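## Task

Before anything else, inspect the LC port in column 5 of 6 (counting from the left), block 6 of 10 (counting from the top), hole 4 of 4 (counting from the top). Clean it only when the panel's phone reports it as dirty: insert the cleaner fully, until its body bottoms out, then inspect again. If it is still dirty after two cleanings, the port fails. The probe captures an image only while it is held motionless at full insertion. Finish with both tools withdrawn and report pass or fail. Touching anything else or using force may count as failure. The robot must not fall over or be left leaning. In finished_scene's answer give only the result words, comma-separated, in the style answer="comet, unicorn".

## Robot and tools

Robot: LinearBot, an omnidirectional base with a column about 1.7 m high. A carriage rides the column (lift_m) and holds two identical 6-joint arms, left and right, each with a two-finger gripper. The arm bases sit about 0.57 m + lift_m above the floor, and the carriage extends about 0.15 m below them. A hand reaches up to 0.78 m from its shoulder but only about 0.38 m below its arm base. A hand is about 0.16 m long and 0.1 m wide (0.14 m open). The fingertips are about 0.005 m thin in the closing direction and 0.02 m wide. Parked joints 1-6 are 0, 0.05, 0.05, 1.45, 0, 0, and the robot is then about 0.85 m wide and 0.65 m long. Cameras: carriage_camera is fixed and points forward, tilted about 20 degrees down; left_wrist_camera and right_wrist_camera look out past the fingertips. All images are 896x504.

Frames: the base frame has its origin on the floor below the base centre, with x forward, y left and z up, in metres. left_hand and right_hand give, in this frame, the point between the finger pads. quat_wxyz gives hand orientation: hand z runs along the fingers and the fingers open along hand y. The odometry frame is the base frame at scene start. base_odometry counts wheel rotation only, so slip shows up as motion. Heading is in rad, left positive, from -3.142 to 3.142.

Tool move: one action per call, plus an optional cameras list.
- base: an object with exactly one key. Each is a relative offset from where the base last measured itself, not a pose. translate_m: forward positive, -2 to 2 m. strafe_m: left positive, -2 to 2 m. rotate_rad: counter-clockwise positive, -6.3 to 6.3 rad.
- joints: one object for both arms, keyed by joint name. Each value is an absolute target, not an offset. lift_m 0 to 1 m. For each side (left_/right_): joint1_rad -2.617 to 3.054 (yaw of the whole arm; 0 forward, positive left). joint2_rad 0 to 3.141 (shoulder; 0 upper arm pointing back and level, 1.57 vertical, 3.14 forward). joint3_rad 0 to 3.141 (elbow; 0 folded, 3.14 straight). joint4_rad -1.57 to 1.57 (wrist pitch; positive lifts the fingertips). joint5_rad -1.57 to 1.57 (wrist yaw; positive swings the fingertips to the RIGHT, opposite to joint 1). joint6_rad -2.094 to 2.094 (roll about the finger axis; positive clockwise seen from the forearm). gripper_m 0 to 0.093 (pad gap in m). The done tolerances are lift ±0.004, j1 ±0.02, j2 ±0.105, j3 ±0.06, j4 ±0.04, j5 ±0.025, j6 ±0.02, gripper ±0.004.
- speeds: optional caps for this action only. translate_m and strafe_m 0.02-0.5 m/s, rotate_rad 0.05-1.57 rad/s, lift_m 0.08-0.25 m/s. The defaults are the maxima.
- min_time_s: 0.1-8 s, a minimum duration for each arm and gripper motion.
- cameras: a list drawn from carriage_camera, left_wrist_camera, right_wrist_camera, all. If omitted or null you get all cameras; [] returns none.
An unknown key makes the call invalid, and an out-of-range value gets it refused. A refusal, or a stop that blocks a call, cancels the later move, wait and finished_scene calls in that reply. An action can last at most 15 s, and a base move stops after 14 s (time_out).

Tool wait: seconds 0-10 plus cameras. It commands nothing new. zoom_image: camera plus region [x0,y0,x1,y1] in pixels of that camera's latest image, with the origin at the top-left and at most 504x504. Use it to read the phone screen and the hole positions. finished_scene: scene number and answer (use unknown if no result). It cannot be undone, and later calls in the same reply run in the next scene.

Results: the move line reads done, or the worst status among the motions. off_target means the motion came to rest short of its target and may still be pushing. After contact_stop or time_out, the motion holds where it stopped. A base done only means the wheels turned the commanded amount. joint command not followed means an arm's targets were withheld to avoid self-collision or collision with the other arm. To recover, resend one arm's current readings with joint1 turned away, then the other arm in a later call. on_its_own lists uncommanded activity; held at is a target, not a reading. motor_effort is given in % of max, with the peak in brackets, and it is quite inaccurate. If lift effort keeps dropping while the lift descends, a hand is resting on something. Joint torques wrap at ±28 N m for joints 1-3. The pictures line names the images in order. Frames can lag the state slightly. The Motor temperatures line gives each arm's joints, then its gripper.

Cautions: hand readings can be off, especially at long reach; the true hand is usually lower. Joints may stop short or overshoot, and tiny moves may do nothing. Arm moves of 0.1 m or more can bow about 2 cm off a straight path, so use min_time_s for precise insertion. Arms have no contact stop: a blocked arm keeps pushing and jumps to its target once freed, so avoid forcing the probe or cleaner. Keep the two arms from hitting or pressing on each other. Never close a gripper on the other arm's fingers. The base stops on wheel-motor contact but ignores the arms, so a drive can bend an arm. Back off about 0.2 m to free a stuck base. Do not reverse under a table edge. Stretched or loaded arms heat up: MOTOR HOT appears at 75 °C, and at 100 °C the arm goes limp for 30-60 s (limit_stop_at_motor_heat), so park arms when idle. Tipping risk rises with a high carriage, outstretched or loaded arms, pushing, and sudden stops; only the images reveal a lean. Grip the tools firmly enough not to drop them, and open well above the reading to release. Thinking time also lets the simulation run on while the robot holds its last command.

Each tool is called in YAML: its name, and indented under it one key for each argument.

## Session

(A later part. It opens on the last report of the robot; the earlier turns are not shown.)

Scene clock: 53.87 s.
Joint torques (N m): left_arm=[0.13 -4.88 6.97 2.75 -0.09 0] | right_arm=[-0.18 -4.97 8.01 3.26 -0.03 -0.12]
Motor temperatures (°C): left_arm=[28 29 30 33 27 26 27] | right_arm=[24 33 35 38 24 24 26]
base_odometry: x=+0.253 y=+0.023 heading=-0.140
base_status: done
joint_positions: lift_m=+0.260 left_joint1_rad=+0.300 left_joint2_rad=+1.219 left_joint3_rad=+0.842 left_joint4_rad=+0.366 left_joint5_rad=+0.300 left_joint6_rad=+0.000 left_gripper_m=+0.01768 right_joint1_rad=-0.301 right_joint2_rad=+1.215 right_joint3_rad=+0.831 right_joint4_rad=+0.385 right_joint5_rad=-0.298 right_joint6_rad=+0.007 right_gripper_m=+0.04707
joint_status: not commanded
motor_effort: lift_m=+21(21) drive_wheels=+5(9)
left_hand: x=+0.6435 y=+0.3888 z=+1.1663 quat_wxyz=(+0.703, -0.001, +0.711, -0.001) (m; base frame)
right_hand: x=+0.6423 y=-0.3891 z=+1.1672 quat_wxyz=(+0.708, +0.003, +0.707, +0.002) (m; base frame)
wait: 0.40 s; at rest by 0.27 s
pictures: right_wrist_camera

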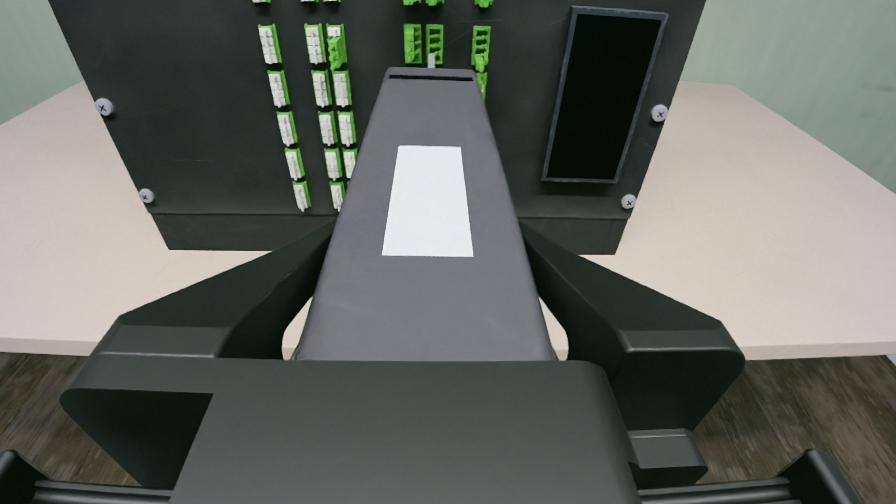

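move:
  base: {"strafe_m": -0.0011}
  joints: {"lift_m": 0.2578}
  speeds: {"strafe_m": 0.02}
  cameras: []

wait:
  seconds: 0.4
  cameras: ["right_wrist_camera"]

zoom_image:
  camera: "right_wrist_camera"
  region: [420, 10, 456, 74]

Scene clock: 54.57 s.
Joint torques (N m): left_arm=[0.28 -4.9 7.06 2.76 -0.04 0.02] | right_arm=[-0.08 -5.05 8.05 3.26 -0.01 -0.11]
Motor temperatures (°C): left_arm=[28 29 30 33 27 26 27] | right_arm=[24 33 35 39 24 24 26]
move: done
base_odometry: x=+0.253 y=+0.022 heading=-0.139
base_status: done
joint_positions: lift_m=+0.258 left_joint1_rad=+0.300 left_joint2_rad=+1.219 left_joint3_rad=+0.842 left_joint4_rad=+0.364 left_joint5_rad=+0.300 left_joint6_rad=+0.000 left_gripper_m=+0.01768 right_joint1_rad=-0.301 right_joint2_rad=+1.215 right_joint3_rad=+0.831 right_joint4_rad=+0.386 right_joint5_rad=-0.299 right_joint6_rad=+0.007 right_gripper_m=+0.04707
joint_status: all done
motor_effort: lift_m=+21(22) drive_wheels=+6(10)
left_hand: x=+0.6435 y=+0.3888 z=+1.1642 quat_wxyz=(+0.703, -0.001, +0.711, -0.001) (m; base frame)
right_hand: x=+0.6424 y=-0.3891 z=+1.1654 quat_wxyz=(+0.708, +0.003, +0.706, +0.002) (m; base frame)
pictures: none
No camera images: "cameras" was empty.

Scene clock: 54.97 s.
Joint torques (N m): left_arm=[0.12 -4.97 7.15 2.75 -0.02 -0.01] | right_arm=[-0.23 -5.09 8.12 3.25 -0.02 -0.11]
Motor temperatures (°C): left_arm=[28 29 30 33 27 26 27] | right_arm=[24 33 35 39 24 24 26]
base_odometry: x=+0.253 y=+0.022 heading=-0.139
base_status: done
joint_positions: lift_m=+0.258 left_joint1_rad=+0.300 left_joint2_rad=+1.219 left_joint3_rad=+0.842 left_joint4_rad=+0.364 left_joint5_rad=+0.300 left_joint6_rad=+0.000 left_gripper_m=+0.01768 right_joint1_rad=-0.301 right_joint2_rad=+1.215 right_joint3_rad=+0.831 right_joint4_rad=+0.386 right_joint5_rad=-0.299 right_joint6_rad=+0.007 right_gripper_m=+0.04707
joint_status: all done
motor_effort: lift_m=+21(22) drive_wheels=+6(10)
left_hand: x=+0.6435 y=+0.3888 z=+1.1642 quat_wxyz=(+0.703, -0.001, +0.711, -0.001) (m; base frame)
right_hand: x=+0.6424 y=-0.3891 z=+1.1654 quat_wxyz=(+0.708, +0.003, +0.706, +0.002) (m; base frame)
wait: 0.40 s; at rest by 0.27 s
pictures: right_wrist_camera

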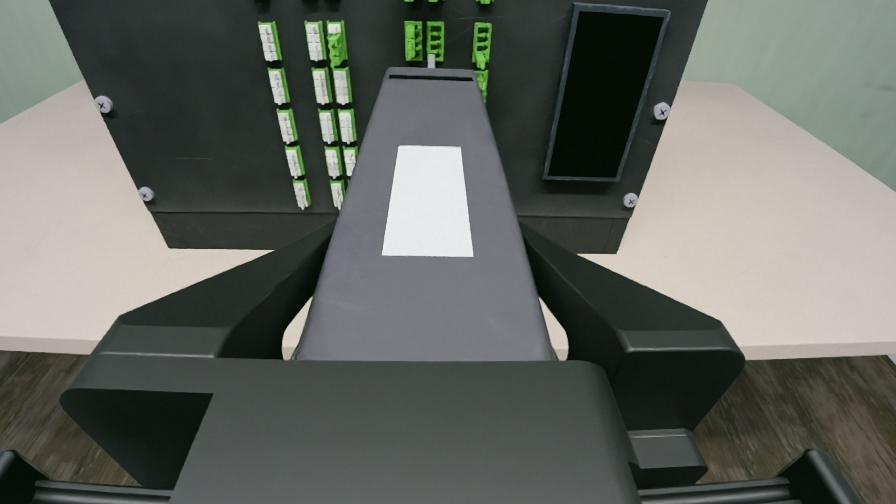

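Scaled by 7.875.

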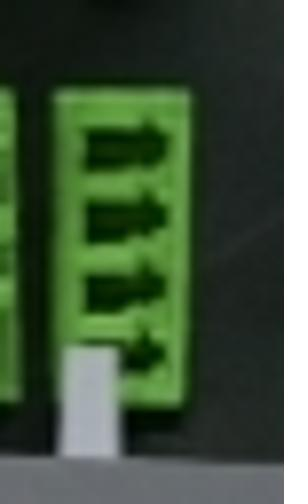

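move:
  base: {"rotate_rad": -0.003}
  speeds: {"rotate_rad": 0.05}
  cameras: []

wait:
  seconds: 0.4
  cameras: ["right_wrist_camera"]

zoom_image:
  camera: "right_wrist_camera"
  region: [420, 10, 456, 74]

Scene clock: 56.57 s.
Joint torques (N m): left_arm=[0.27 -4.85 7.12 2.73 -0.04 0.02] | right_arm=[-0.24 -5.15 8.03 3.26 -0.01 -0.12]
Motor temperatures (°C): left_arm=[28 29 30 33 27 26 27] | right_arm=[24 33 36 39 24 24 26]
move: done
base_odometry: x=+0.254 y=+0.022 heading=-0.141
base_status: done
joint_positions: lift_m=+0.258 left_joint1_rad=+0.300 left_joint2_rad=+1.219 left_joint3_rad=+0.842 left_joint4_rad=+0.364 left_joint5_rad=+0.300 left_joint6_rad=+0.000 left_gripper_m=+0.01768 right_joint1_rad=-0.301 right_joint2_rad=+1.215 right_joint3_rad=+0.831 right_joint4_rad=+0.386 right_joint5_rad=-0.299 right_joint6_rad=+0.007 right_gripper_m=+0.04707
joint_status: not commanded
motor_effort: lift_m=+21(21) drive_wheels=+10(11)
left_hand: x=+0.6435 y=+0.3888 z=+1.1641 quat_wxyz=(+0.703, -0.001, +0.711, -0.001) (m; base frame)
right_hand: x=+0.6424 y=-0.3890 z=+1.1654 quat_wxyz=(+0.708, +0.003, +0.706, +0.002) (m; base frame)
pictures: none
No camera images: "cameras" was empty.

Scene clock: 56.97 s.
Joint torques (N m): left_arm=[0.16 -5.03 7.2 2.78 -0.07 0.02] | right_arm=[-0.17 -5.07 8.03 3.26 -0.01 -0.11]
Motor temperatures (°C): left_arm=[28 29 30 33 27 26 27] | right_arm=[24 33 36 39 24 24 26]
base_odometry: x=+0.254 y=+0.022 heading=-0.141
base_status: done
joint_positions: lift_m=+0.258 left_joint1_rad=+0.300 left_joint2_rad=+1.219 left_joint3_rad=+0.842 left_joint4_rad=+0.364 left_joint5_rad=+0.300 left_joint6_rad=+0.000 left_gripper_m=+0.01768 right_joint1_rad=-0.301 right_joint2_rad=+1.215 right_joint3_rad=+0.831 right_joint4_rad=+0.386 right_joint5_rad=-0.299 right_joint6_rad=+0.007 right_gripper_m=+0.04707
joint_status: not commanded
motor_effort: lift_m=+21(21) drive_wheels=+10(11)
left_hand: x=+0.6435 y=+0.3888 z=+1.1641 quat_wxyz=(+0.703, -0.001, +0.711, -0.001) (m; base frame)
right_hand: x=+0.6424 y=-0.3890 z=+1.1654 quat_wxyz=(+0.708, +0.003, +0.706, +0.002) (m; base frame)
wait: 0.40 s; at rest by 0.27 s
pictures: right_wrist_camera

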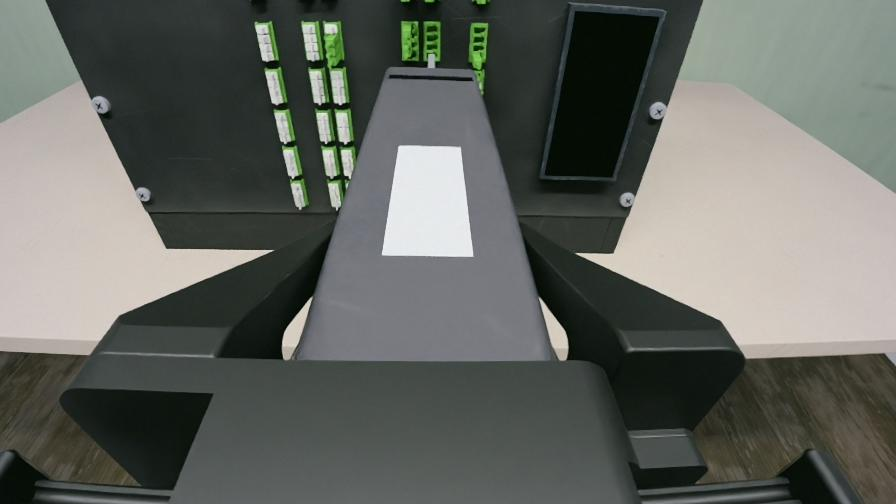

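Scaled by 7.875.

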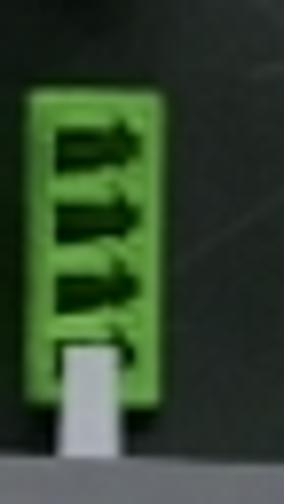

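move:
  base: {"rotate_rad": 0.0012}
  speeds: {"rotate_rad": 0.05}
  cameras: []

wait:
  seconds: 0.4
  cameras: ["right_wrist_camera"]

zoom_image:
  camera: "right_wrist_camera"
  region: [420, 10, 456, 74]

Scene clock: 57.50 s.
Joint torques (N m): left_arm=[0.18 -5 6.98 2.75 -0.05 0] | right_arm=[-0.18 -5.08 8.08 3.26 -0.01 -0.11]
Motor temperatures (°C): left_arm=[28 29 30 33 27 26 27] | right_arm=[24 33 36 39 24 24 26]
move: done
base_odometry: x=+0.254 y=+0.022 heading=-0.140
base_status: done
joint_positions: lift_m=+0.258 left_joint1_rad=+0.300 left_joint2_rad=+1.219 left_joint3_rad=+0.842 left_joint4_rad=+0.365 left_joint5_rad=+0.300 left_joint6_rad=+0.000 left_gripper_m=+0.01768 right_joint1_rad=-0.301 right_joint2_rad=+1.216 right_joint3_rad=+0.831 right_joint4_rad=+0.386 right_joint5_rad=-0.299 right_joint6_rad=+0.007 right_gripper_m=+0.04707
joint_status: not commanded
motor_effort: lift_m=+21(21) drive_wheels=+6(7)
left_hand: x=+0.6435 y=+0.3890 z=+1.1643 quat_wxyz=(+0.703, -0.001, +0.711, -0.001) (m; base frame)
right_hand: x=+0.6426 y=-0.3891 z=+1.1651 quat_wxyz=(+0.708, +0.003, +0.707, +0.002) (m; base frame)
pictures: none
No camera images: "cameras" was empty.

Scene clock: 57.90 s.
Joint torques (N m): left_arm=[0.18 -5.01 7.08 2.72 -0.07 0.02] | right_arm=[-0.13 -5.12 8.02 3.26 -0.01 -0.12]
Motor temperatures (°C): left_arm=[28 29 30 33 27 26 27] | right_arm=[24 33 36 39 24 24 26]
base_odometry: x=+0.254 y=+0.022 heading=-0.140
base_status: done
joint_positions: lift_m=+0.258 left_joint1_rad=+0.300 left_joint2_rad=+1.219 left_joint3_rad=+0.842 left_joint4_rad=+0.365 left_joint5_rad=+0.300 left_joint6_rad=+0.000 left_gripper_m=+0.01768 right_joint1_rad=-0.301 right_joint2_rad=+1.216 right_joint3_rad=+0.831 right_joint4_rad=+0.386 right_joint5_rad=-0.299 right_joint6_rad=+0.007 right_gripper_m=+0.04707
joint_status: not commanded
motor_effort: lift_m=+21(21) drive_wheels=+5(7)
left_hand: x=+0.6435 y=+0.3890 z=+1.1643 quat_wxyz=(+0.703, -0.001, +0.711, -0.001) (m; base frame)
right_hand: x=+0.6426 y=-0.3891 z=+1.1651 quat_wxyz=(+0.708, +0.003, +0.707, +0.002) (m; base frame)
wait: 0.40 s; at rest by 0.27 s
pictures: right_wrist_camera

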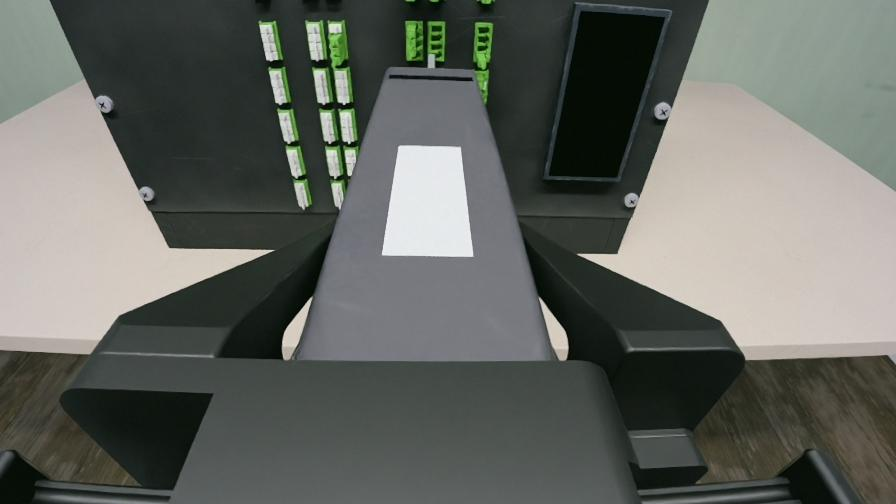

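Scaled by 7.875.

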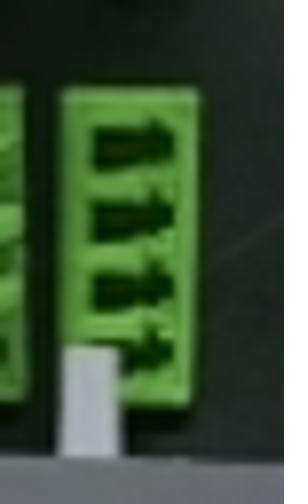

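move:
  joints: {"right_joint1_rad": -0.305}
  min_time_s: 1
  cameras: []

wait:
  seconds: 0.4
  cameras: ["right_wrist_camera"]

zoom_image:
  camera: "right_wrist_camera"
  region: [420, 10, 456, 74]

Scene clock: 59.43 s.
Joint torques (N m): left_arm=[0.23 -5.08 7.15 2.75 -0.07 -0.02] | right_arm=[-0.58 -5.12 8.02 3.26 -0.01 -0.12]
Motor temperatures (°C): left_arm=[28 29 30 33 27 26 27] | right_arm=[24 33 36 40 24 24 26]
move: done
base_odometry: x=+0.254 y=+0.022 heading=-0.140
base_status: not commanded
joint_positions: lift_m=+0.258 left_joint1_rad=+0.300 left_joint2_rad=+1.219 left_joint3_rad=+0.842 left_joint4_rad=+0.365 left_joint5_rad=+0.300 left_joint6_rad=+0.000 left_gripper_m=+0.01768 right_joint1_rad=-0.301 right_joint2_rad=+1.216 right_joint3_rad=+0.831 right_joint4_rad=+0.386 right_joint5_rad=-0.299 right_joint6_rad=+0.007 right_gripper_m=+0.04707
joint_status: all done
motor_effort: lift_m=+21(21) drive_wheels=+5(6)
left_hand: x=+0.6435 y=+0.3890 z=+1.1643 quat_wxyz=(+0.703, -0.001, +0.711, -0.001) (m; base frame)
right_hand: x=+0.6426 y=-0.3891 z=+1.1651 quat_wxyz=(+0.708, +0.003, +0.707, +0.002) (m; base frame)
pictures: none
No camera images: "cameras" was empty.

Scene clock: 59.83 s.
Joint torques (N m): left_arm=[0.31 -5.04 7.12 2.73 -0.1 0.02] | right_arm=[-0.57 -5.12 8.02 3.27 -0.02 -0.12]
Motor temperatures (°C): left_arm=[28 29 30 33 27 26 27] | right_arm=[24 33 36 40 24 24 26]
base_odometry: x=+0.254 y=+0.022 heading=-0.140
base_status: not commanded
joint_positions: lift_m=+0.258 left_joint1_rad=+0.300 left_joint2_rad=+1.219 left_joint3_rad=+0.842 left_joint4_rad=+0.365 left_joint5_rad=+0.300 left_joint6_rad=+0.000 left_gripper_m=+0.01768 right_joint1_rad=-0.301 right_joint2_rad=+1.216 right_joint3_rad=+0.831 right_joint4_rad=+0.386 right_joint5_rad=-0.299 right_joint6_rad=+0.007 right_gripper_m=+0.04707
joint_status: all done
motor_effort: lift_m=+21(21) drive_wheels=+6(6)
left_hand: x=+0.6435 y=+0.3890 z=+1.1643 quat_wxyz=(+0.703, -0.001, +0.711, -0.001) (m; base frame)
right_hand: x=+0.6426 y=-0.3891 z=+1.1651 quat_wxyz=(+0.708, +0.003, +0.707, +0.002) (m; base frame)
wait: 0.40 s; at rest by 0.27 s
pictures: right_wrist_camera

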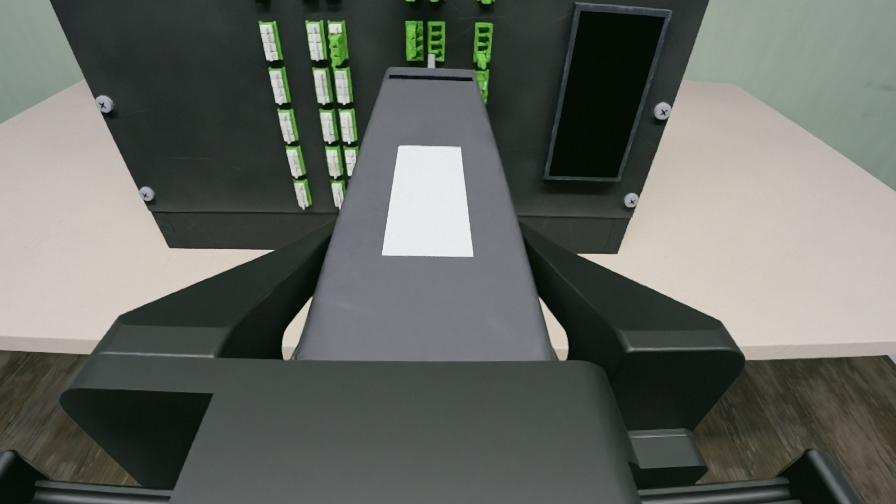

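Scaled by 7.875.

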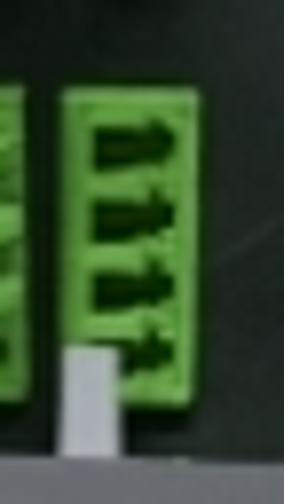

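move:
  joints: {"right_joint1_rad": -0.312}
  min_time_s: 0.6
  cameras: []

Scene clock: 60.83 s.
Joint torques (N m): left_arm=[0.2 -5 6.97 2.71 -0.07 0.02] | right_arm=[-0.72 -5.11 8.02 3.27 -0.01 -0.11]
Motor temperatures (°C): left_arm=[28 29 30 33 27 26 28] | right_arm=[24 33 36 40 24 24 26]
move: done
base_odometry: x=+0.254 y=+0.022 heading=-0.140
base_status: not commanded
joint_positions: lift_m=+0.258 left_joint1_rad=+0.300 left_joint2_rad=+1.219 left_joint3_rad=+0.842 left_joint4_rad=+0.365 left_joint5_rad=+0.300 left_joint6_rad=+0.000 left_gripper_m=+0.01768 right_joint1_rad=-0.306 right_joint2_rad=+1.216 right_joint3_rad=+0.831 right_joint4_rad=+0.386 right_joint5_rad=-0.299 right_joint6_rad=+0.007 right_gripper_m=+0.04707
joint_status: all done
motor_effort: lift_m=+21(21) drive_wheels=+6(6)
left_hand: x=+0.6435 y=+0.3890 z=+1.1643 quat_wxyz=(+0.703, -0.001, +0.711, -0.001) (m; base frame)
right_hand: x=+0.6422 y=-0.3915 z=+1.1651 quat_wxyz=(+0.708, +0.005, +0.707, +0.000) (m; base frame)
pictures: none
No camera images: "cameras" was empty.

move:
  joints: {"right_joint1_rad": -0.307}
  min_time_s: 0.4
  cameras: []

wait:
  seconds: 0.3
  cameras: ["right_wrist_camera"]

zoom_image:
  camera: "right_wrist_camera"
  region: [420, 10, 456, 74]

Scene clock: 61.63 s.
Joint torques (N m): left_arm=[0.36 -5.04 6.95 2.75 -0.06 0.01] | right_arm=[-0.32 -5.12 8.02 3.26 -0.02 -0.12]
Motor temperatures (°C): left_arm=[28 29 30 34 27 26 28] | right_arm=[24 33 36 40 24 24 27]
move: done
base_odometry: x=+0.254 y=+0.022 heading=-0.140
base_status: not commanded
joint_positions: lift_m=+0.258 left_joint1_rad=+0.300 left_joint2_rad=+1.219 left_joint3_rad=+0.842 left_joint4_rad=+0.365 left_joint5_rad=+0.300 left_joint6_rad=+0.000 left_gripper_m=+0.01768 right_joint1_rad=-0.306 right_joint2_rad=+1.216 right_joint3_rad=+0.831 right_joint4_rad=+0.386 right_joint5_rad=-0.299 right_joint6_rad=+0.007 right_gripper_m=+0.04707
joint_status: all done
motor_effort: lift_m=+21(21) drive_wheels=+6(6)
left_hand: x=+0.6435 y=+0.3890 z=+1.1643 quat_wxyz=(+0.703, -0.001, +0.711, -0.001) (m; base frame)
right_hand: x=+0.6422 y=-0.3915 z=+1.1651 quat_wxyz=(+0.708, +0.005, +0.707, +0.000) (m; base frame)
pictures: none
No camera images: "cameras" was empty.

Scene clock: 61.93 s.
Joint torques (N m): left_arm=[0.13 -5 7.09 2.76 -0.1 0.04] | right_arm=[-0.29 -5.09 8.03 3.26 -0.01 -0.12]
Motor temperatures (°C): left_arm=[28 29 30 34 27 26 28] | right_arm=[24 33 36 40 24 24 27]
base_odometry: x=+0.254 y=+0.022 heading=-0.140
base_status: not commanded
joint_positions: lift_m=+0.258 left_joint1_rad=+0.300 left_joint2_rad=+1.219 left_joint3_rad=+0.842 left_joint4_rad=+0.365 left_joint5_rad=+0.300 left_joint6_rad=+0.000 left_gripper_m=+0.01768 right_joint1_rad=-0.306 right_joint2_rad=+1.216 right_joint3_rad=+0.831 right_joint4_rad=+0.386 right_joint5_rad=-0.299 right_joint6_rad=+0.007 right_gripper_m=+0.04707
joint_status: all done
motor_effort: lift_m=+21(21) drive_wheels=+6(6)
left_hand: x=+0.6435 y=+0.3890 z=+1.1643 quat_wxyz=(+0.703, -0.001, +0.711, -0.001) (m; base frame)
right_hand: x=+0.6422 y=-0.3915 z=+1.1651 quat_wxyz=(+0.708, +0.005, +0.707, +0.000) (m; base frame)
wait: 0.30 s; at rest by 0.27 s
pictures: right_wrist_camera

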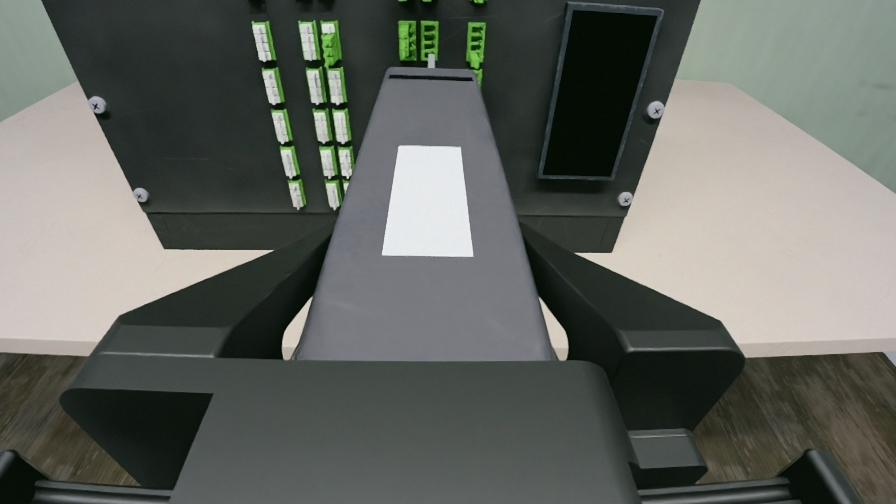

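Scaled by 7.875.

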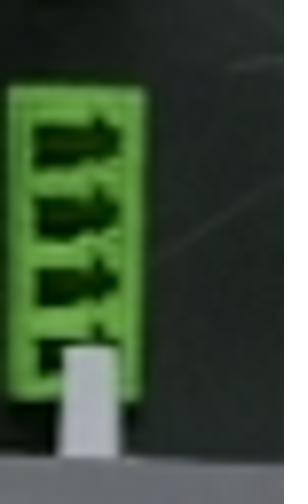

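move:
  joints: {"right_joint1_rad": -0.2975}
  min_time_s: 0.6
  cameras: []

wait:
  seconds: 0.3
  cameras: ["right_wrist_camera"]

zoom_image:
  camera: "right_wrist_camera"
  region: [420, 10, 456, 74]

Scene clock: 63.10 s.
Joint torques (N m): left_arm=[0.14 -5.05 6.94 2.76 -0.02 0.05] | right_arm=[0.28 -5.12 8.01 3.26 -0.02 -0.12]
Motor temperatures (°C): left_arm=[28 29 30 34 27 26 28] | right_arm=[24 33 36 40 24 24 27]
move: done
base_odometry: x=+0.254 y=+0.022 heading=-0.140
base_status: not commanded
joint_positions: lift_m=+0.258 left_joint1_rad=+0.300 left_joint2_rad=+1.219 left_joint3_rad=+0.842 left_joint4_rad=+0.365 left_joint5_rad=+0.300 left_joint6_rad=+0.000 left_gripper_m=+0.01768 right_joint1_rad=-0.303 right_joint2_rad=+1.216 right_joint3_rad=+0.831 right_joint4_rad=+0.386 right_joint5_rad=-0.299 right_joint6_rad=+0.007 right_gripper_m=+0.04707
joint_status: all done
motor_effort: lift_m=+21(21) drive_wheels=+6(6)
left_hand: x=+0.6435 y=+0.3890 z=+1.1643 quat_wxyz=(+0.703, -0.001, +0.711, -0.001) (m; base frame)
right_hand: x=+0.6424 y=-0.3902 z=+1.1651 quat_wxyz=(+0.708, +0.004, +0.707, +0.001) (m; base frame)
pictures: none
No camera images: "cameras" was empty.

Scene clock: 63.40 s.
Joint torques (N m): left_arm=[0.24 -5 7.02 2.73 -0.08 0.01] | right_arm=[0.24 -5.15 8.03 3.26 -0.01 -0.12]
Motor temperatures (°C): left_arm=[28 29 30 34 27 26 28] | right_arm=[24 33 36 40 24 24 27]
base_odometry: x=+0.254 y=+0.022 heading=-0.140
base_status: not commanded
joint_positions: lift_m=+0.258 left_joint1_rad=+0.300 left_joint2_rad=+1.219 left_joint3_rad=+0.842 left_joint4_rad=+0.365 left_joint5_rad=+0.300 left_joint6_rad=+0.000 left_gripper_m=+0.01768 right_joint1_rad=-0.303 right_joint2_rad=+1.216 right_joint3_rad=+0.831 right_joint4_rad=+0.386 right_joint5_rad=-0.299 right_joint6_rad=+0.007 right_gripper_m=+0.04707
joint_status: all done
motor_effort: lift_m=+21(21) drive_wheels=+6(6)
left_hand: x=+0.6435 y=+0.3890 z=+1.1643 quat_wxyz=(+0.703, -0.001, +0.711, -0.001) (m; base frame)
right_hand: x=+0.6424 y=-0.3902 z=+1.1651 quat_wxyz=(+0.708, +0.004, +0.707, +0.001) (m; base frame)
wait: 0.30 s; at rest by 0.27 s
pictures: right_wrist_camera

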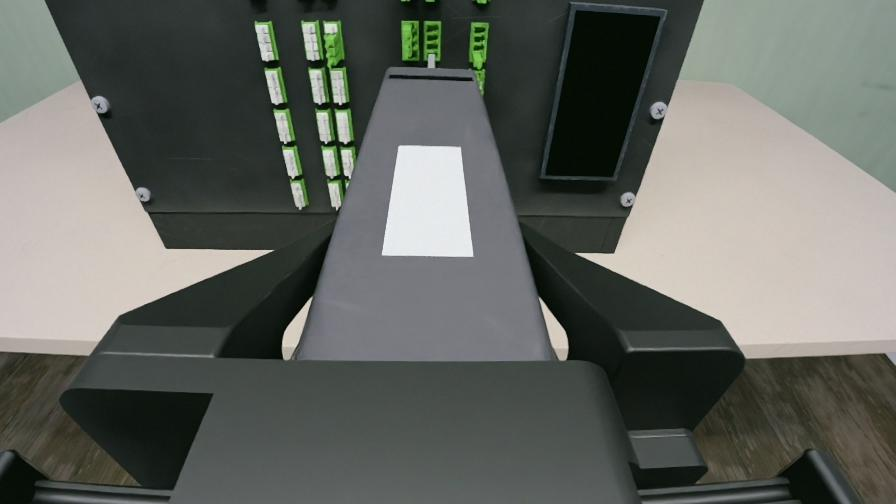

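Scaled by 7.875.

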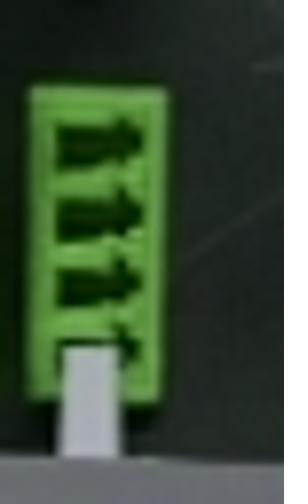

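move:
  joints: {"right_joint1_rad": -0.2957}
  min_time_s: 0.6
  cameras: []

wait:
  seconds: 0.3
  cameras: ["right_wrist_camera"]

zoom_image:
  camera: "right_wrist_camera"
  region: [420, 10, 456, 74]

Scene clock: 64.43 s.
Joint torques (N m): left_arm=[0.23 -5.04 7.1 2.7 -0.07 0] | right_arm=[0.39 -5.11 8.02 3.26 -0.01 -0.11]
Motor temperatures (°C): left_arm=[28 29 30 34 27 26 28] | right_arm=[24 33 36 41 24 24 27]
move: done
base_odometry: x=+0.254 y=+0.022 heading=-0.140
base_status: not commanded
joint_positions: lift_m=+0.258 left_joint1_rad=+0.300 left_joint2_rad=+1.219 left_joint3_rad=+0.842 left_joint4_rad=+0.365 left_joint5_rad=+0.300 left_joint6_rad=+0.000 left_gripper_m=+0.01768 right_joint1_rad=-0.303 right_joint2_rad=+1.216 right_joint3_rad=+0.831 right_joint4_rad=+0.386 right_joint5_rad=-0.299 right_joint6_rad=+0.007 right_gripper_m=+0.04707
joint_status: all done
motor_effort: lift_m=+21(21) drive_wheels=+5(6)
left_hand: x=+0.6435 y=+0.3890 z=+1.1643 quat_wxyz=(+0.703, -0.001, +0.711, -0.001) (m; base frame)
right_hand: x=+0.6424 y=-0.3902 z=+1.1651 quat_wxyz=(+0.708, +0.004, +0.707, +0.001) (m; base frame)
pictures: none
No camera images: "cameras" was empty.

Scene clock: 64.73 s.
Joint torques (N m): left_arm=[0.27 -4.93 7.04 2.74 -0.06 0.02] | right_arm=[0.36 -5.11 8.02 3.26 -0.01 -0.12]
Motor temperatures (°C): left_arm=[28 29 30 34 27 26 28] | right_arm=[24 33 36 41 24 24 27]
base_odometry: x=+0.254 y=+0.022 heading=-0.140
base_status: not commanded
joint_positions: lift_m=+0.258 left_joint1_rad=+0.300 left_joint2_rad=+1.219 left_joint3_rad=+0.842 left_joint4_rad=+0.365 left_joint5_rad=+0.300 left_joint6_rad=+0.000 left_gripper_m=+0.01768 right_joint1_rad=-0.303 right_joint2_rad=+1.216 right_joint3_rad=+0.831 right_joint4_rad=+0.386 right_joint5_rad=-0.299 right_joint6_rad=+0.007 right_gripper_m=+0.04707
joint_status: all done
motor_effort: lift_m=+21(21) drive_wheels=+6(6)
left_hand: x=+0.6435 y=+0.3890 z=+1.1643 quat_wxyz=(+0.703, -0.001, +0.711, -0.001) (m; base frame)
right_hand: x=+0.6424 y=-0.3902 z=+1.1651 quat_wxyz=(+0.708, +0.004, +0.707, +0.001) (m; base frame)
wait: 0.30 s; at rest by 0.27 s
pictures: right_wrist_camera

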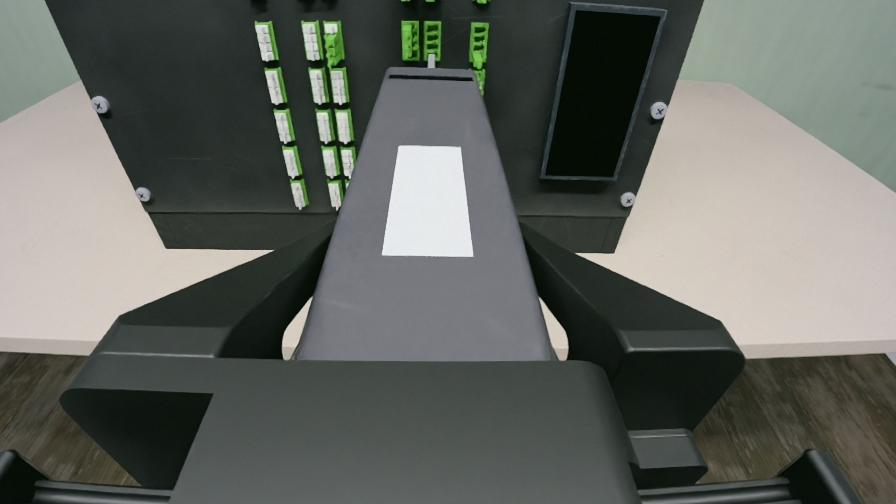

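Scaled by 7.875.

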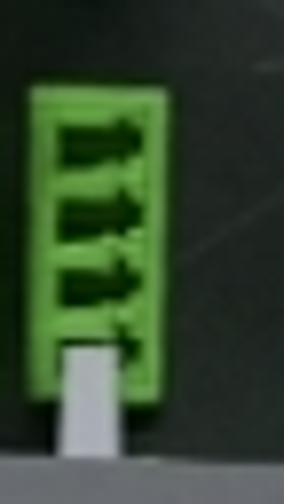

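move:
  joints: {"right_joint1_rad": -0.2940}
  min_time_s: 0.6
  cameras: []

wait:
  seconds: 0.3
  cameras: ["right_wrist_camera"]

zoom_image:
  camera: "right_wrist_camera"
  region: [420, 10, 456, 74]

Scene clock: 65.77 s.
Joint torques (N m): left_arm=[0.17 -4.92 6.99 2.72 -0.07 0.07] | right_arm=[0.23 -5.08 8.02 3.26 -0.02 -0.12]
Motor temperatures (°C): left_arm=[28 29 30 34 27 26 28] | right_arm=[24 33 36 41 24 24 27]
move: done
base_odometry: x=+0.254 y=+0.022 heading=-0.140
base_status: not commanded
joint_positions: lift_m=+0.258 left_joint1_rad=+0.300 left_joint2_rad=+1.219 left_joint3_rad=+0.842 left_joint4_rad=+0.365 left_joint5_rad=+0.300 left_joint6_rad=+0.000 left_gripper_m=+0.01768 right_joint1_rad=-0.300 right_joint2_rad=+1.216 right_joint3_rad=+0.831 right_joint4_rad=+0.386 right_joint5_rad=-0.299 right_joint6_rad=+0.007 right_gripper_m=+0.04707
joint_status: all done
motor_effort: lift_m=+21(21) drive_wheels=+6(6)
left_hand: x=+0.6435 y=+0.3890 z=+1.1643 quat_wxyz=(+0.703, -0.001, +0.711, -0.001) (m; base frame)
right_hand: x=+0.6426 y=-0.3890 z=+1.1651 quat_wxyz=(+0.708, +0.003, +0.707, +0.002) (m; base frame)
pictures: none
No camera images: "cameras" was empty.

Scene clock: 66.07 s.
Joint torques (N m): left_arm=[0.25 -4.94 7.08 2.75 -0.05 0.01] | right_arm=[0.24 -5.12 8.03 3.26 -0.02 -0.11]
Motor temperatures (°C): left_arm=[28 29 30 34 27 26 28] | right_arm=[24 33 36 41 24 24 27]
base_odometry: x=+0.254 y=+0.022 heading=-0.140
base_status: not commanded
joint_positions: lift_m=+0.258 left_joint1_rad=+0.300 left_joint2_rad=+1.219 left_joint3_rad=+0.842 left_joint4_rad=+0.365 left_joint5_rad=+0.300 left_joint6_rad=+0.000 left_gripper_m=+0.01768 right_joint1_rad=-0.300 right_joint2_rad=+1.216 right_joint3_rad=+0.831 right_joint4_rad=+0.386 right_joint5_rad=-0.299 right_joint6_rad=+0.007 right_gripper_m=+0.04707
joint_status: all done
motor_effort: lift_m=+21(21) drive_wheels=+5(6)
left_hand: x=+0.6435 y=+0.3890 z=+1.1643 quat_wxyz=(+0.703, -0.001, +0.711, -0.001) (m; base frame)
right_hand: x=+0.6426 y=-0.3888 z=+1.1651 quat_wxyz=(+0.708, +0.003, +0.707, +0.002) (m; base frame)
wait: 0.30 s; at rest by 0.27 s
pictures: right_wrist_camera

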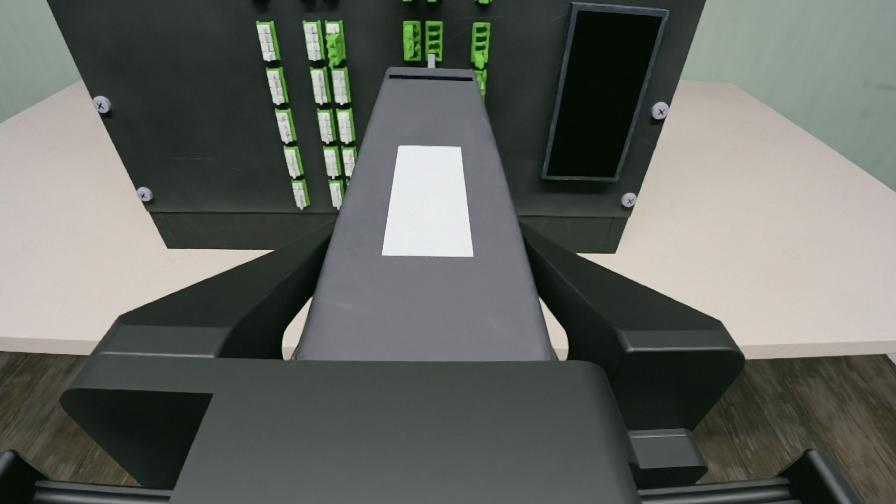

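Scaled by 7.875.

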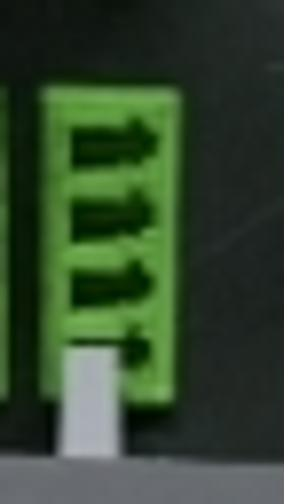

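move:
  joints: {"right_joint1_rad": -0.2985}
  min_time_s: 0.4
  cameras: []

move:
  base: {"translate_m": 0.003}
  speeds: {"translate_m": 0.02}
  cameras: []

wait:
  seconds: 0.3
  cameras: ["right_wrist_camera"]

zoom_image:
  camera: "right_wrist_camera"
  region: [420, 10, 456, 74]

Scene clock: 66.97 s.
Joint torques (N m): left_arm=[0.2 -4.93 6.99 2.76 -0.06 0] | right_arm=[-0.12 -5.14 8.03 3.26 -0.02 -0.12]
Motor temperatures (°C): left_arm=[28 29 30 34 27 26 28] | right_arm=[24 33 36 41 24 24 27]
move: done
base_odometry: x=+0.254 y=+0.022 heading=-0.140
base_status: not commanded
joint_positions: lift_m=+0.258 left_joint1_rad=+0.300 left_joint2_rad=+1.219 left_joint3_rad=+0.842 left_joint4_rad=+0.365 left_joint5_rad=+0.300 left_joint6_rad=+0.000 left_gripper_m=+0.01768 right_joint1_rad=-0.300 right_joint2_rad=+1.216 right_joint3_rad=+0.831 right_joint4_rad=+0.386 right_joint5_rad=-0.299 right_joint6_rad=+0.007 right_gripper_m=+0.04707
joint_status: all done
motor_effort: lift_m=+21(21) drive_wheels=+6(6)
left_hand: x=+0.6435 y=+0.3890 z=+1.1643 quat_wxyz=(+0.703, -0.001, +0.711, -0.001) (m; base frame)
right_hand: x=+0.6426 y=-0.3888 z=+1.1651 quat_wxyz=(+0.708, +0.003, +0.707, +0.002) (m; base frame)
pictures: none
No camera images: "cameras" was empty.

Scene clock: 67.50 s.
Joint torques (N m): left_arm=[0.28 -5.15 7.19 2.78 -0.07 0.02] | right_arm=[0.03 -5 8.01 3.27 0.07 -0.13]
Motor temperatures (°C): left_arm=[28 29 30 34 27 26 28] | right_arm=[24 33 36 41 24 24 27]
move: done
base_odometry: x=+0.256 y=+0.022 heading=-0.140
base_status: done
joint_positions: lift_m=+0.258 left_joint1_rad=+0.300 left_joint2_rad=+1.219 left_joint3_rad=+0.842 left_joint4_rad=+0.365 left_joint5_rad=+0.300 left_joint6_rad=+0.000 left_gripper_m=+0.01768 right_joint1_rad=-0.302 right_joint2_rad=+1.215 right_joint3_rad=+0.831 right_joint4_rad=+0.386 right_joint5_rad=-0.305 right_joint6_rad=+0.007 right_gripper_m=+0.04707
joint_status: not commanded
motor_effort: lift_m=+21(21) drive_wheels=+4(10)
left_hand: x=+0.6435 y=+0.3889 z=+1.1643 quat_wxyz=(+0.703, -0.001, +0.711, -0.001) (m; base frame)
right_hand: x=+0.6423 y=-0.3885 z=+1.1654 quat_wxyz=(+0.708, +0.001, +0.707, +0.003) (m; base frame)
pictures: none
No camera images: "cameras" was empty.

Scene clock: 67.80 s.
Joint torques (N m): left_arm=[0.21 -4.93 7.1 2.77 -0.02 0.04] | right_arm=[0.01 -4.98 8.01 3.27 0.05 -0.12]
Motor temperatures (°C): left_arm=[28 29 30 34 27 26 28] | right_arm=[24 33 36 41 24 24 27]
base_odometry: x=+0.256 y=+0.022 heading=-0.140
base_status: done
joint_positions: lift_m=+0.258 left_joint1_rad=+0.300 left_joint2_rad=+1.219 left_joint3_rad=+0.842 left_joint4_rad=+0.365 left_joint5_rad=+0.300 left_joint6_rad=+0.000 left_gripper_m=+0.01768 right_joint1_rad=-0.302 right_joint2_rad=+1.215 right_joint3_rad=+0.831 right_joint4_rad=+0.386 right_joint5_rad=-0.305 right_joint6_rad=+0.007 right_gripper_m=+0.04707
joint_status: not commanded
motor_effort: lift_m=+21(21) drive_wheels=+4(10)
left_hand: x=+0.6435 y=+0.3889 z=+1.1643 quat_wxyz=(+0.703, -0.001, +0.711, -0.001) (m; base frame)
right_hand: x=+0.6423 y=-0.3885 z=+1.1654 quat_wxyz=(+0.708, +0.001, +0.707, +0.003) (m; base frame)
wait: 0.30 s; at rest by 0.27 s
pictures: right_wrist_camera

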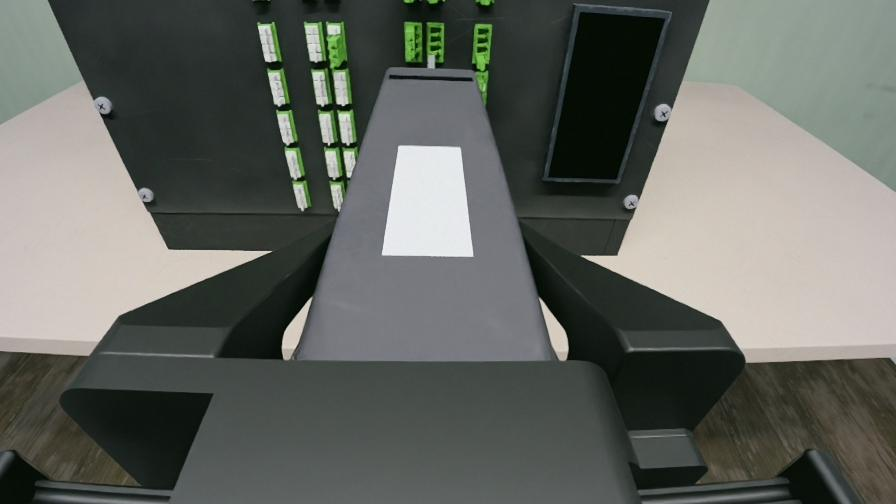

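Scaled by 7.875.

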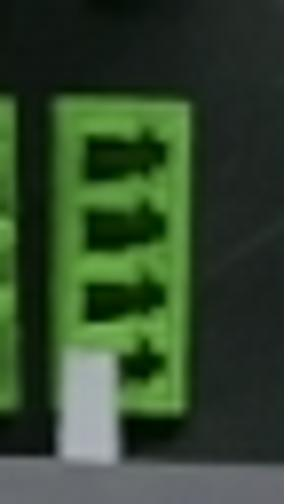

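move:
  base: {"translate_m": -0.003}
  speeds: {"translate_m": 0.02}
  joints: {"right_joint5_rad": -0.296}
  cameras: []

wait:
  seconds: 0.3
  cameras: ["right_wrist_camera"]

zoom_image:
  camera: "right_wrist_camera"
  region: [420, 10, 456, 74]

Scene clock: 68.67 s.
Joint torques (N m): left_arm=[0.14 -4.81 6.87 2.75 -0.06 0.05] | right_arm=[0.01 -5.19 8.01 3.28 0.09 -0.12]
Motor temperatures (°C): left_arm=[28 29 30 34 27 26 28] | right_arm=[24 33 36 41 24 24 27]
move: done
base_odometry: x=+0.254 y=+0.022 heading=-0.140
base_status: done
joint_positions: lift_m=+0.258 left_joint1_rad=+0.300 left_joint2_rad=+1.219 left_joint3_rad=+0.842 left_joint4_rad=+0.365 left_joint5_rad=+0.300 left_joint6_rad=+0.000 left_gripper_m=+0.01768 right_joint1_rad=-0.302 right_joint2_rad=+1.216 right_joint3_rad=+0.831 right_joint4_rad=+0.386 right_joint5_rad=-0.303 right_joint6_rad=+0.007 right_gripper_m=+0.04707
joint_status: all done
motor_effort: lift_m=+21(21) drive_wheels=-1(7)
left_hand: x=+0.6435 y=+0.3890 z=+1.1643 quat_wxyz=(+0.703, -0.001, +0.711, -0.001) (m; base frame)
right_hand: x=+0.6424 y=-0.3888 z=+1.1651 quat_wxyz=(+0.707, +0.002, +0.707, +0.003) (m; base frame)
pictures: none
No camera images: "cameras" was empty.

Scene clock: 68.97 s.
Joint torques (N m): left_arm=[0.31 -4.92 7.01 2.8 -0.08 0.01] | right_arm=[0.06 -5.11 8.1 3.29 0.09 -0.11]
Motor temperatures (°C): left_arm=[28 29 30 34 27 26 28] | right_arm=[24 33 36 41 24 24 27]
base_odometry: x=+0.254 y=+0.022 heading=-0.140
base_status: done
joint_positions: lift_m=+0.258 left_joint1_rad=+0.300 left_joint2_rad=+1.219 left_joint3_rad=+0.842 left_joint4_rad=+0.365 left_joint5_rad=+0.300 left_joint6_rad=+0.000 left_gripper_m=+0.01768 right_joint1_rad=-0.302 right_joint2_rad=+1.216 right_joint3_rad=+0.831 right_joint4_rad=+0.386 right_joint5_rad=-0.303 right_joint6_rad=+0.007 right_gripper_m=+0.04707
joint_status: all done
motor_effort: lift_m=+21(21) drive_wheels=-1(7)
left_hand: x=+0.6435 y=+0.3890 z=+1.1643 quat_wxyz=(+0.703, -0.001, +0.711, -0.001) (m; base frame)
right_hand: x=+0.6424 y=-0.3888 z=+1.1651 quat_wxyz=(+0.707, +0.002, +0.707, +0.003) (m; base frame)
wait: 0.30 s; at rest by 0.27 s
pictures: right_wrist_camera

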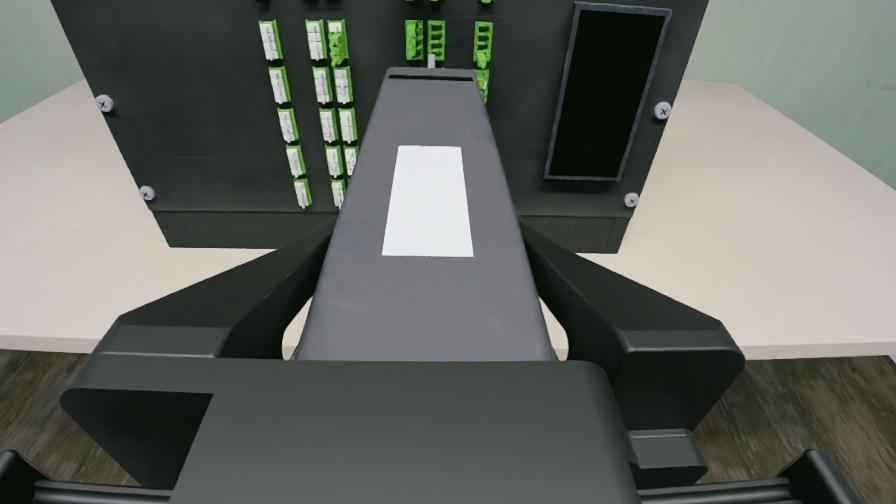

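Scaled by 7.875.

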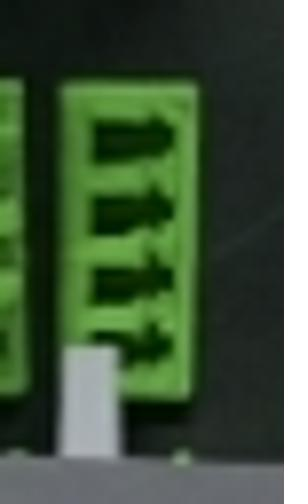

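move:
  joints: {"right_joint1_rad": -0.3100}
  min_time_s: 0.5
  cameras: []

wait:
  seconds: 0.3
  cameras: ["right_wrist_camera"]

zoom_image:
  camera: "right_wrist_camera"
  region: [420, 10, 456, 74]

Scene clock: 69.93 s.
Joint torques (N m): left_arm=[0.23 -4.98 7.12 2.72 -0.09 0] | right_arm=[-0.7 -5.11 8.01 3.27 0.09 -0.12]
Motor temperatures (°C): left_arm=[28 29 30 34 27 26 28] | right_arm=[24 33 36 41 24 24 27]
move: done
base_odometry: x=+0.254 y=+0.022 heading=-0.140
base_status: not commanded
joint_positions: lift_m=+0.258 left_joint1_rad=+0.300 left_joint2_rad=+1.219 left_joint3_rad=+0.842 left_joint4_rad=+0.365 left_joint5_rad=+0.300 left_joint6_rad=+0.000 left_gripper_m=+0.01768 right_joint1_rad=-0.304 right_joint2_rad=+1.216 right_joint3_rad=+0.831 right_joint4_rad=+0.386 right_joint5_rad=-0.303 right_joint6_rad=+0.007 right_gripper_m=+0.04707
joint_status: all done
motor_effort: lift_m=+21(21) drive_wheels=-1(1)
left_hand: x=+0.6435 y=+0.3890 z=+1.1643 quat_wxyz=(+0.703, -0.001, +0.711, -0.001) (m; base frame)
right_hand: x=+0.6423 y=-0.3897 z=+1.1651 quat_wxyz=(+0.707, +0.003, +0.707, +0.002) (m; base frame)
pictures: none
No camera images: "cameras" was empty.

Scene clock: 70.23 s.
Joint torques (N m): left_arm=[0.14 -4.96 7.04 2.73 -0.05 0.01] | right_arm=[-0.72 -5.11 8.01 3.27 0.09 -0.12]
Motor temperatures (°C): left_arm=[28 29 30 34 27 26 28] | right_arm=[24 33 36 41 24 24 27]
base_odometry: x=+0.254 y=+0.022 heading=-0.140
base_status: not commanded
joint_positions: lift_m=+0.258 left_joint1_rad=+0.300 left_joint2_rad=+1.219 left_joint3_rad=+0.842 left_joint4_rad=+0.365 left_joint5_rad=+0.300 left_joint6_rad=+0.000 left_gripper_m=+0.01768 right_joint1_rad=-0.304 right_joint2_rad=+1.216 right_joint3_rad=+0.831 right_joint4_rad=+0.386 right_joint5_rad=-0.303 right_joint6_rad=+0.007 right_gripper_m=+0.04707
joint_status: all done
motor_effort: lift_m=+21(21) drive_wheels=-1(1)
left_hand: x=+0.6435 y=+0.3890 z=+1.1643 quat_wxyz=(+0.703, -0.001, +0.711, -0.001) (m; base frame)
right_hand: x=+0.6423 y=-0.3897 z=+1.1651 quat_wxyz=(+0.707, +0.003, +0.707, +0.002) (m; base frame)
wait: 0.30 s; at rest by 0.27 s
pictures: right_wrist_camera

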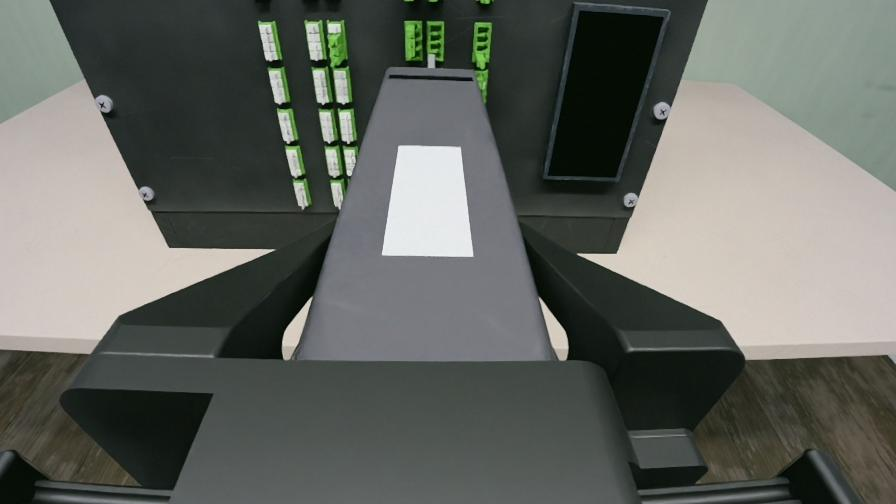

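Scaled by 7.875.

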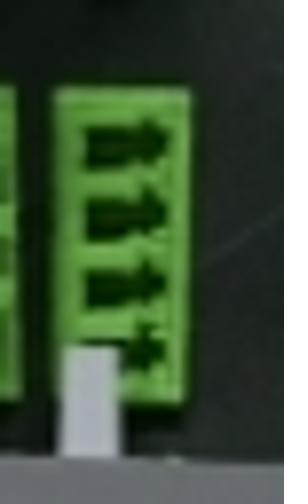

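move:
  joints: {"right_joint1_rad": -0.3122}
  min_time_s: 0.5
  cameras: []

wait:
  seconds: 0.3
  cameras: ["right_wrist_camera"]

zoom_image:
  camera: "right_wrist_camera"
  region: [420, 10, 456, 74]

Scene clock: 71.20 s.
Joint torques (N m): left_arm=[0.05 -4.96 6.95 2.74 -0.1 0.02] | right_arm=[-0.68 -5.09 7.98 3.27 0.09 -0.11]
Motor temperatures (°C): left_arm=[28 29 30 34 27 26 28] | right_arm=[24 33 36 41 24 24 27]
move: done
base_odometry: x=+0.254 y=+0.022 heading=-0.140
base_status: not commanded
joint_positions: lift_m=+0.258 left_joint1_rad=+0.300 left_joint2_rad=+1.219 left_joint3_rad=+0.842 left_joint4_rad=+0.365 left_joint5_rad=+0.300 left_joint6_rad=+0.000 left_gripper_m=+0.01768 right_joint1_rad=-0.306 right_joint2_rad=+1.216 right_joint3_rad=+0.831 right_joint4_rad=+0.386 right_joint5_rad=-0.303 right_joint6_rad=+0.007 right_gripper_m=+0.04707
joint_status: all done
motor_effort: lift_m=+21(21) drive_wheels=-1(1)
left_hand: x=+0.6435 y=+0.3890 z=+1.1643 quat_wxyz=(+0.703, -0.001, +0.711, -0.001) (m; base frame)
right_hand: x=+0.6421 y=-0.3907 z=+1.1651 quat_wxyz=(+0.707, +0.003, +0.707, +0.001) (m; base frame)
pictures: none
No camera images: "cameras" was empty.

Scene clock: 71.50 s.
Joint torques (N m): left_arm=[0.2 -4.89 7.06 2.73 -0.05 -0.01] | right_arm=[-0.7 -5.09 8.01 3.27 0.09 -0.12]
Motor temperatures (°C): left_arm=[28 29 30 34 27 26 28] | right_arm=[24 33 36 42 24 24 27]
base_odometry: x=+0.254 y=+0.022 heading=-0.140
base_status: not commanded
joint_positions: lift_m=+0.258 left_joint1_rad=+0.300 left_joint2_rad=+1.219 left_joint3_rad=+0.842 left_joint4_rad=+0.365 left_joint5_rad=+0.300 left_joint6_rad=+0.000 left_gripper_m=+0.01768 right_joint1_rad=-0.306 right_joint2_rad=+1.216 right_joint3_rad=+0.831 right_joint4_rad=+0.386 right_joint5_rad=-0.303 right_joint6_rad=+0.007 right_gripper_m=+0.04707
joint_status: all done
motor_effort: lift_m=+21(21) drive_wheels=-1(1)
left_hand: x=+0.6435 y=+0.3890 z=+1.1643 quat_wxyz=(+0.703, -0.001, +0.711, -0.001) (m; base frame)
right_hand: x=+0.6421 y=-0.3907 z=+1.1651 quat_wxyz=(+0.707, +0.003, +0.707, +0.001) (m; base frame)
wait: 0.30 s; at rest by 0.27 s
pictures: right_wrist_camera

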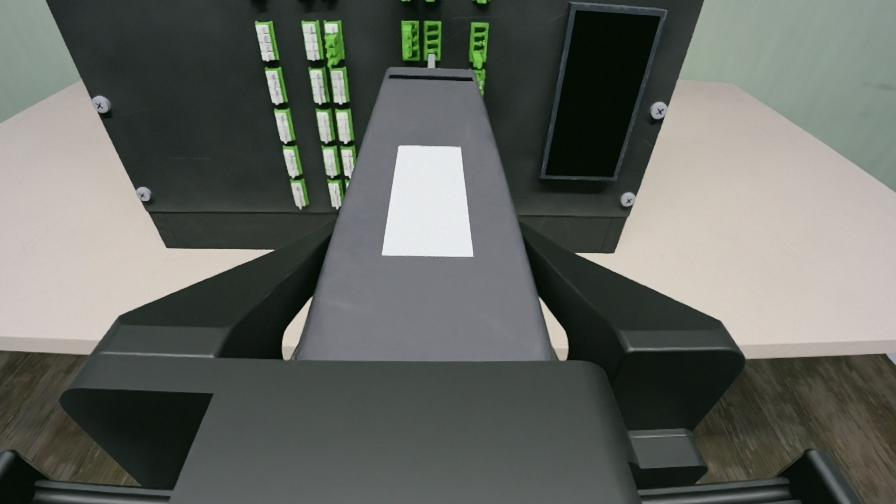

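Scaled by 7.875.

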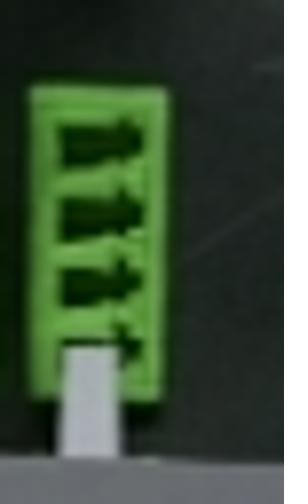

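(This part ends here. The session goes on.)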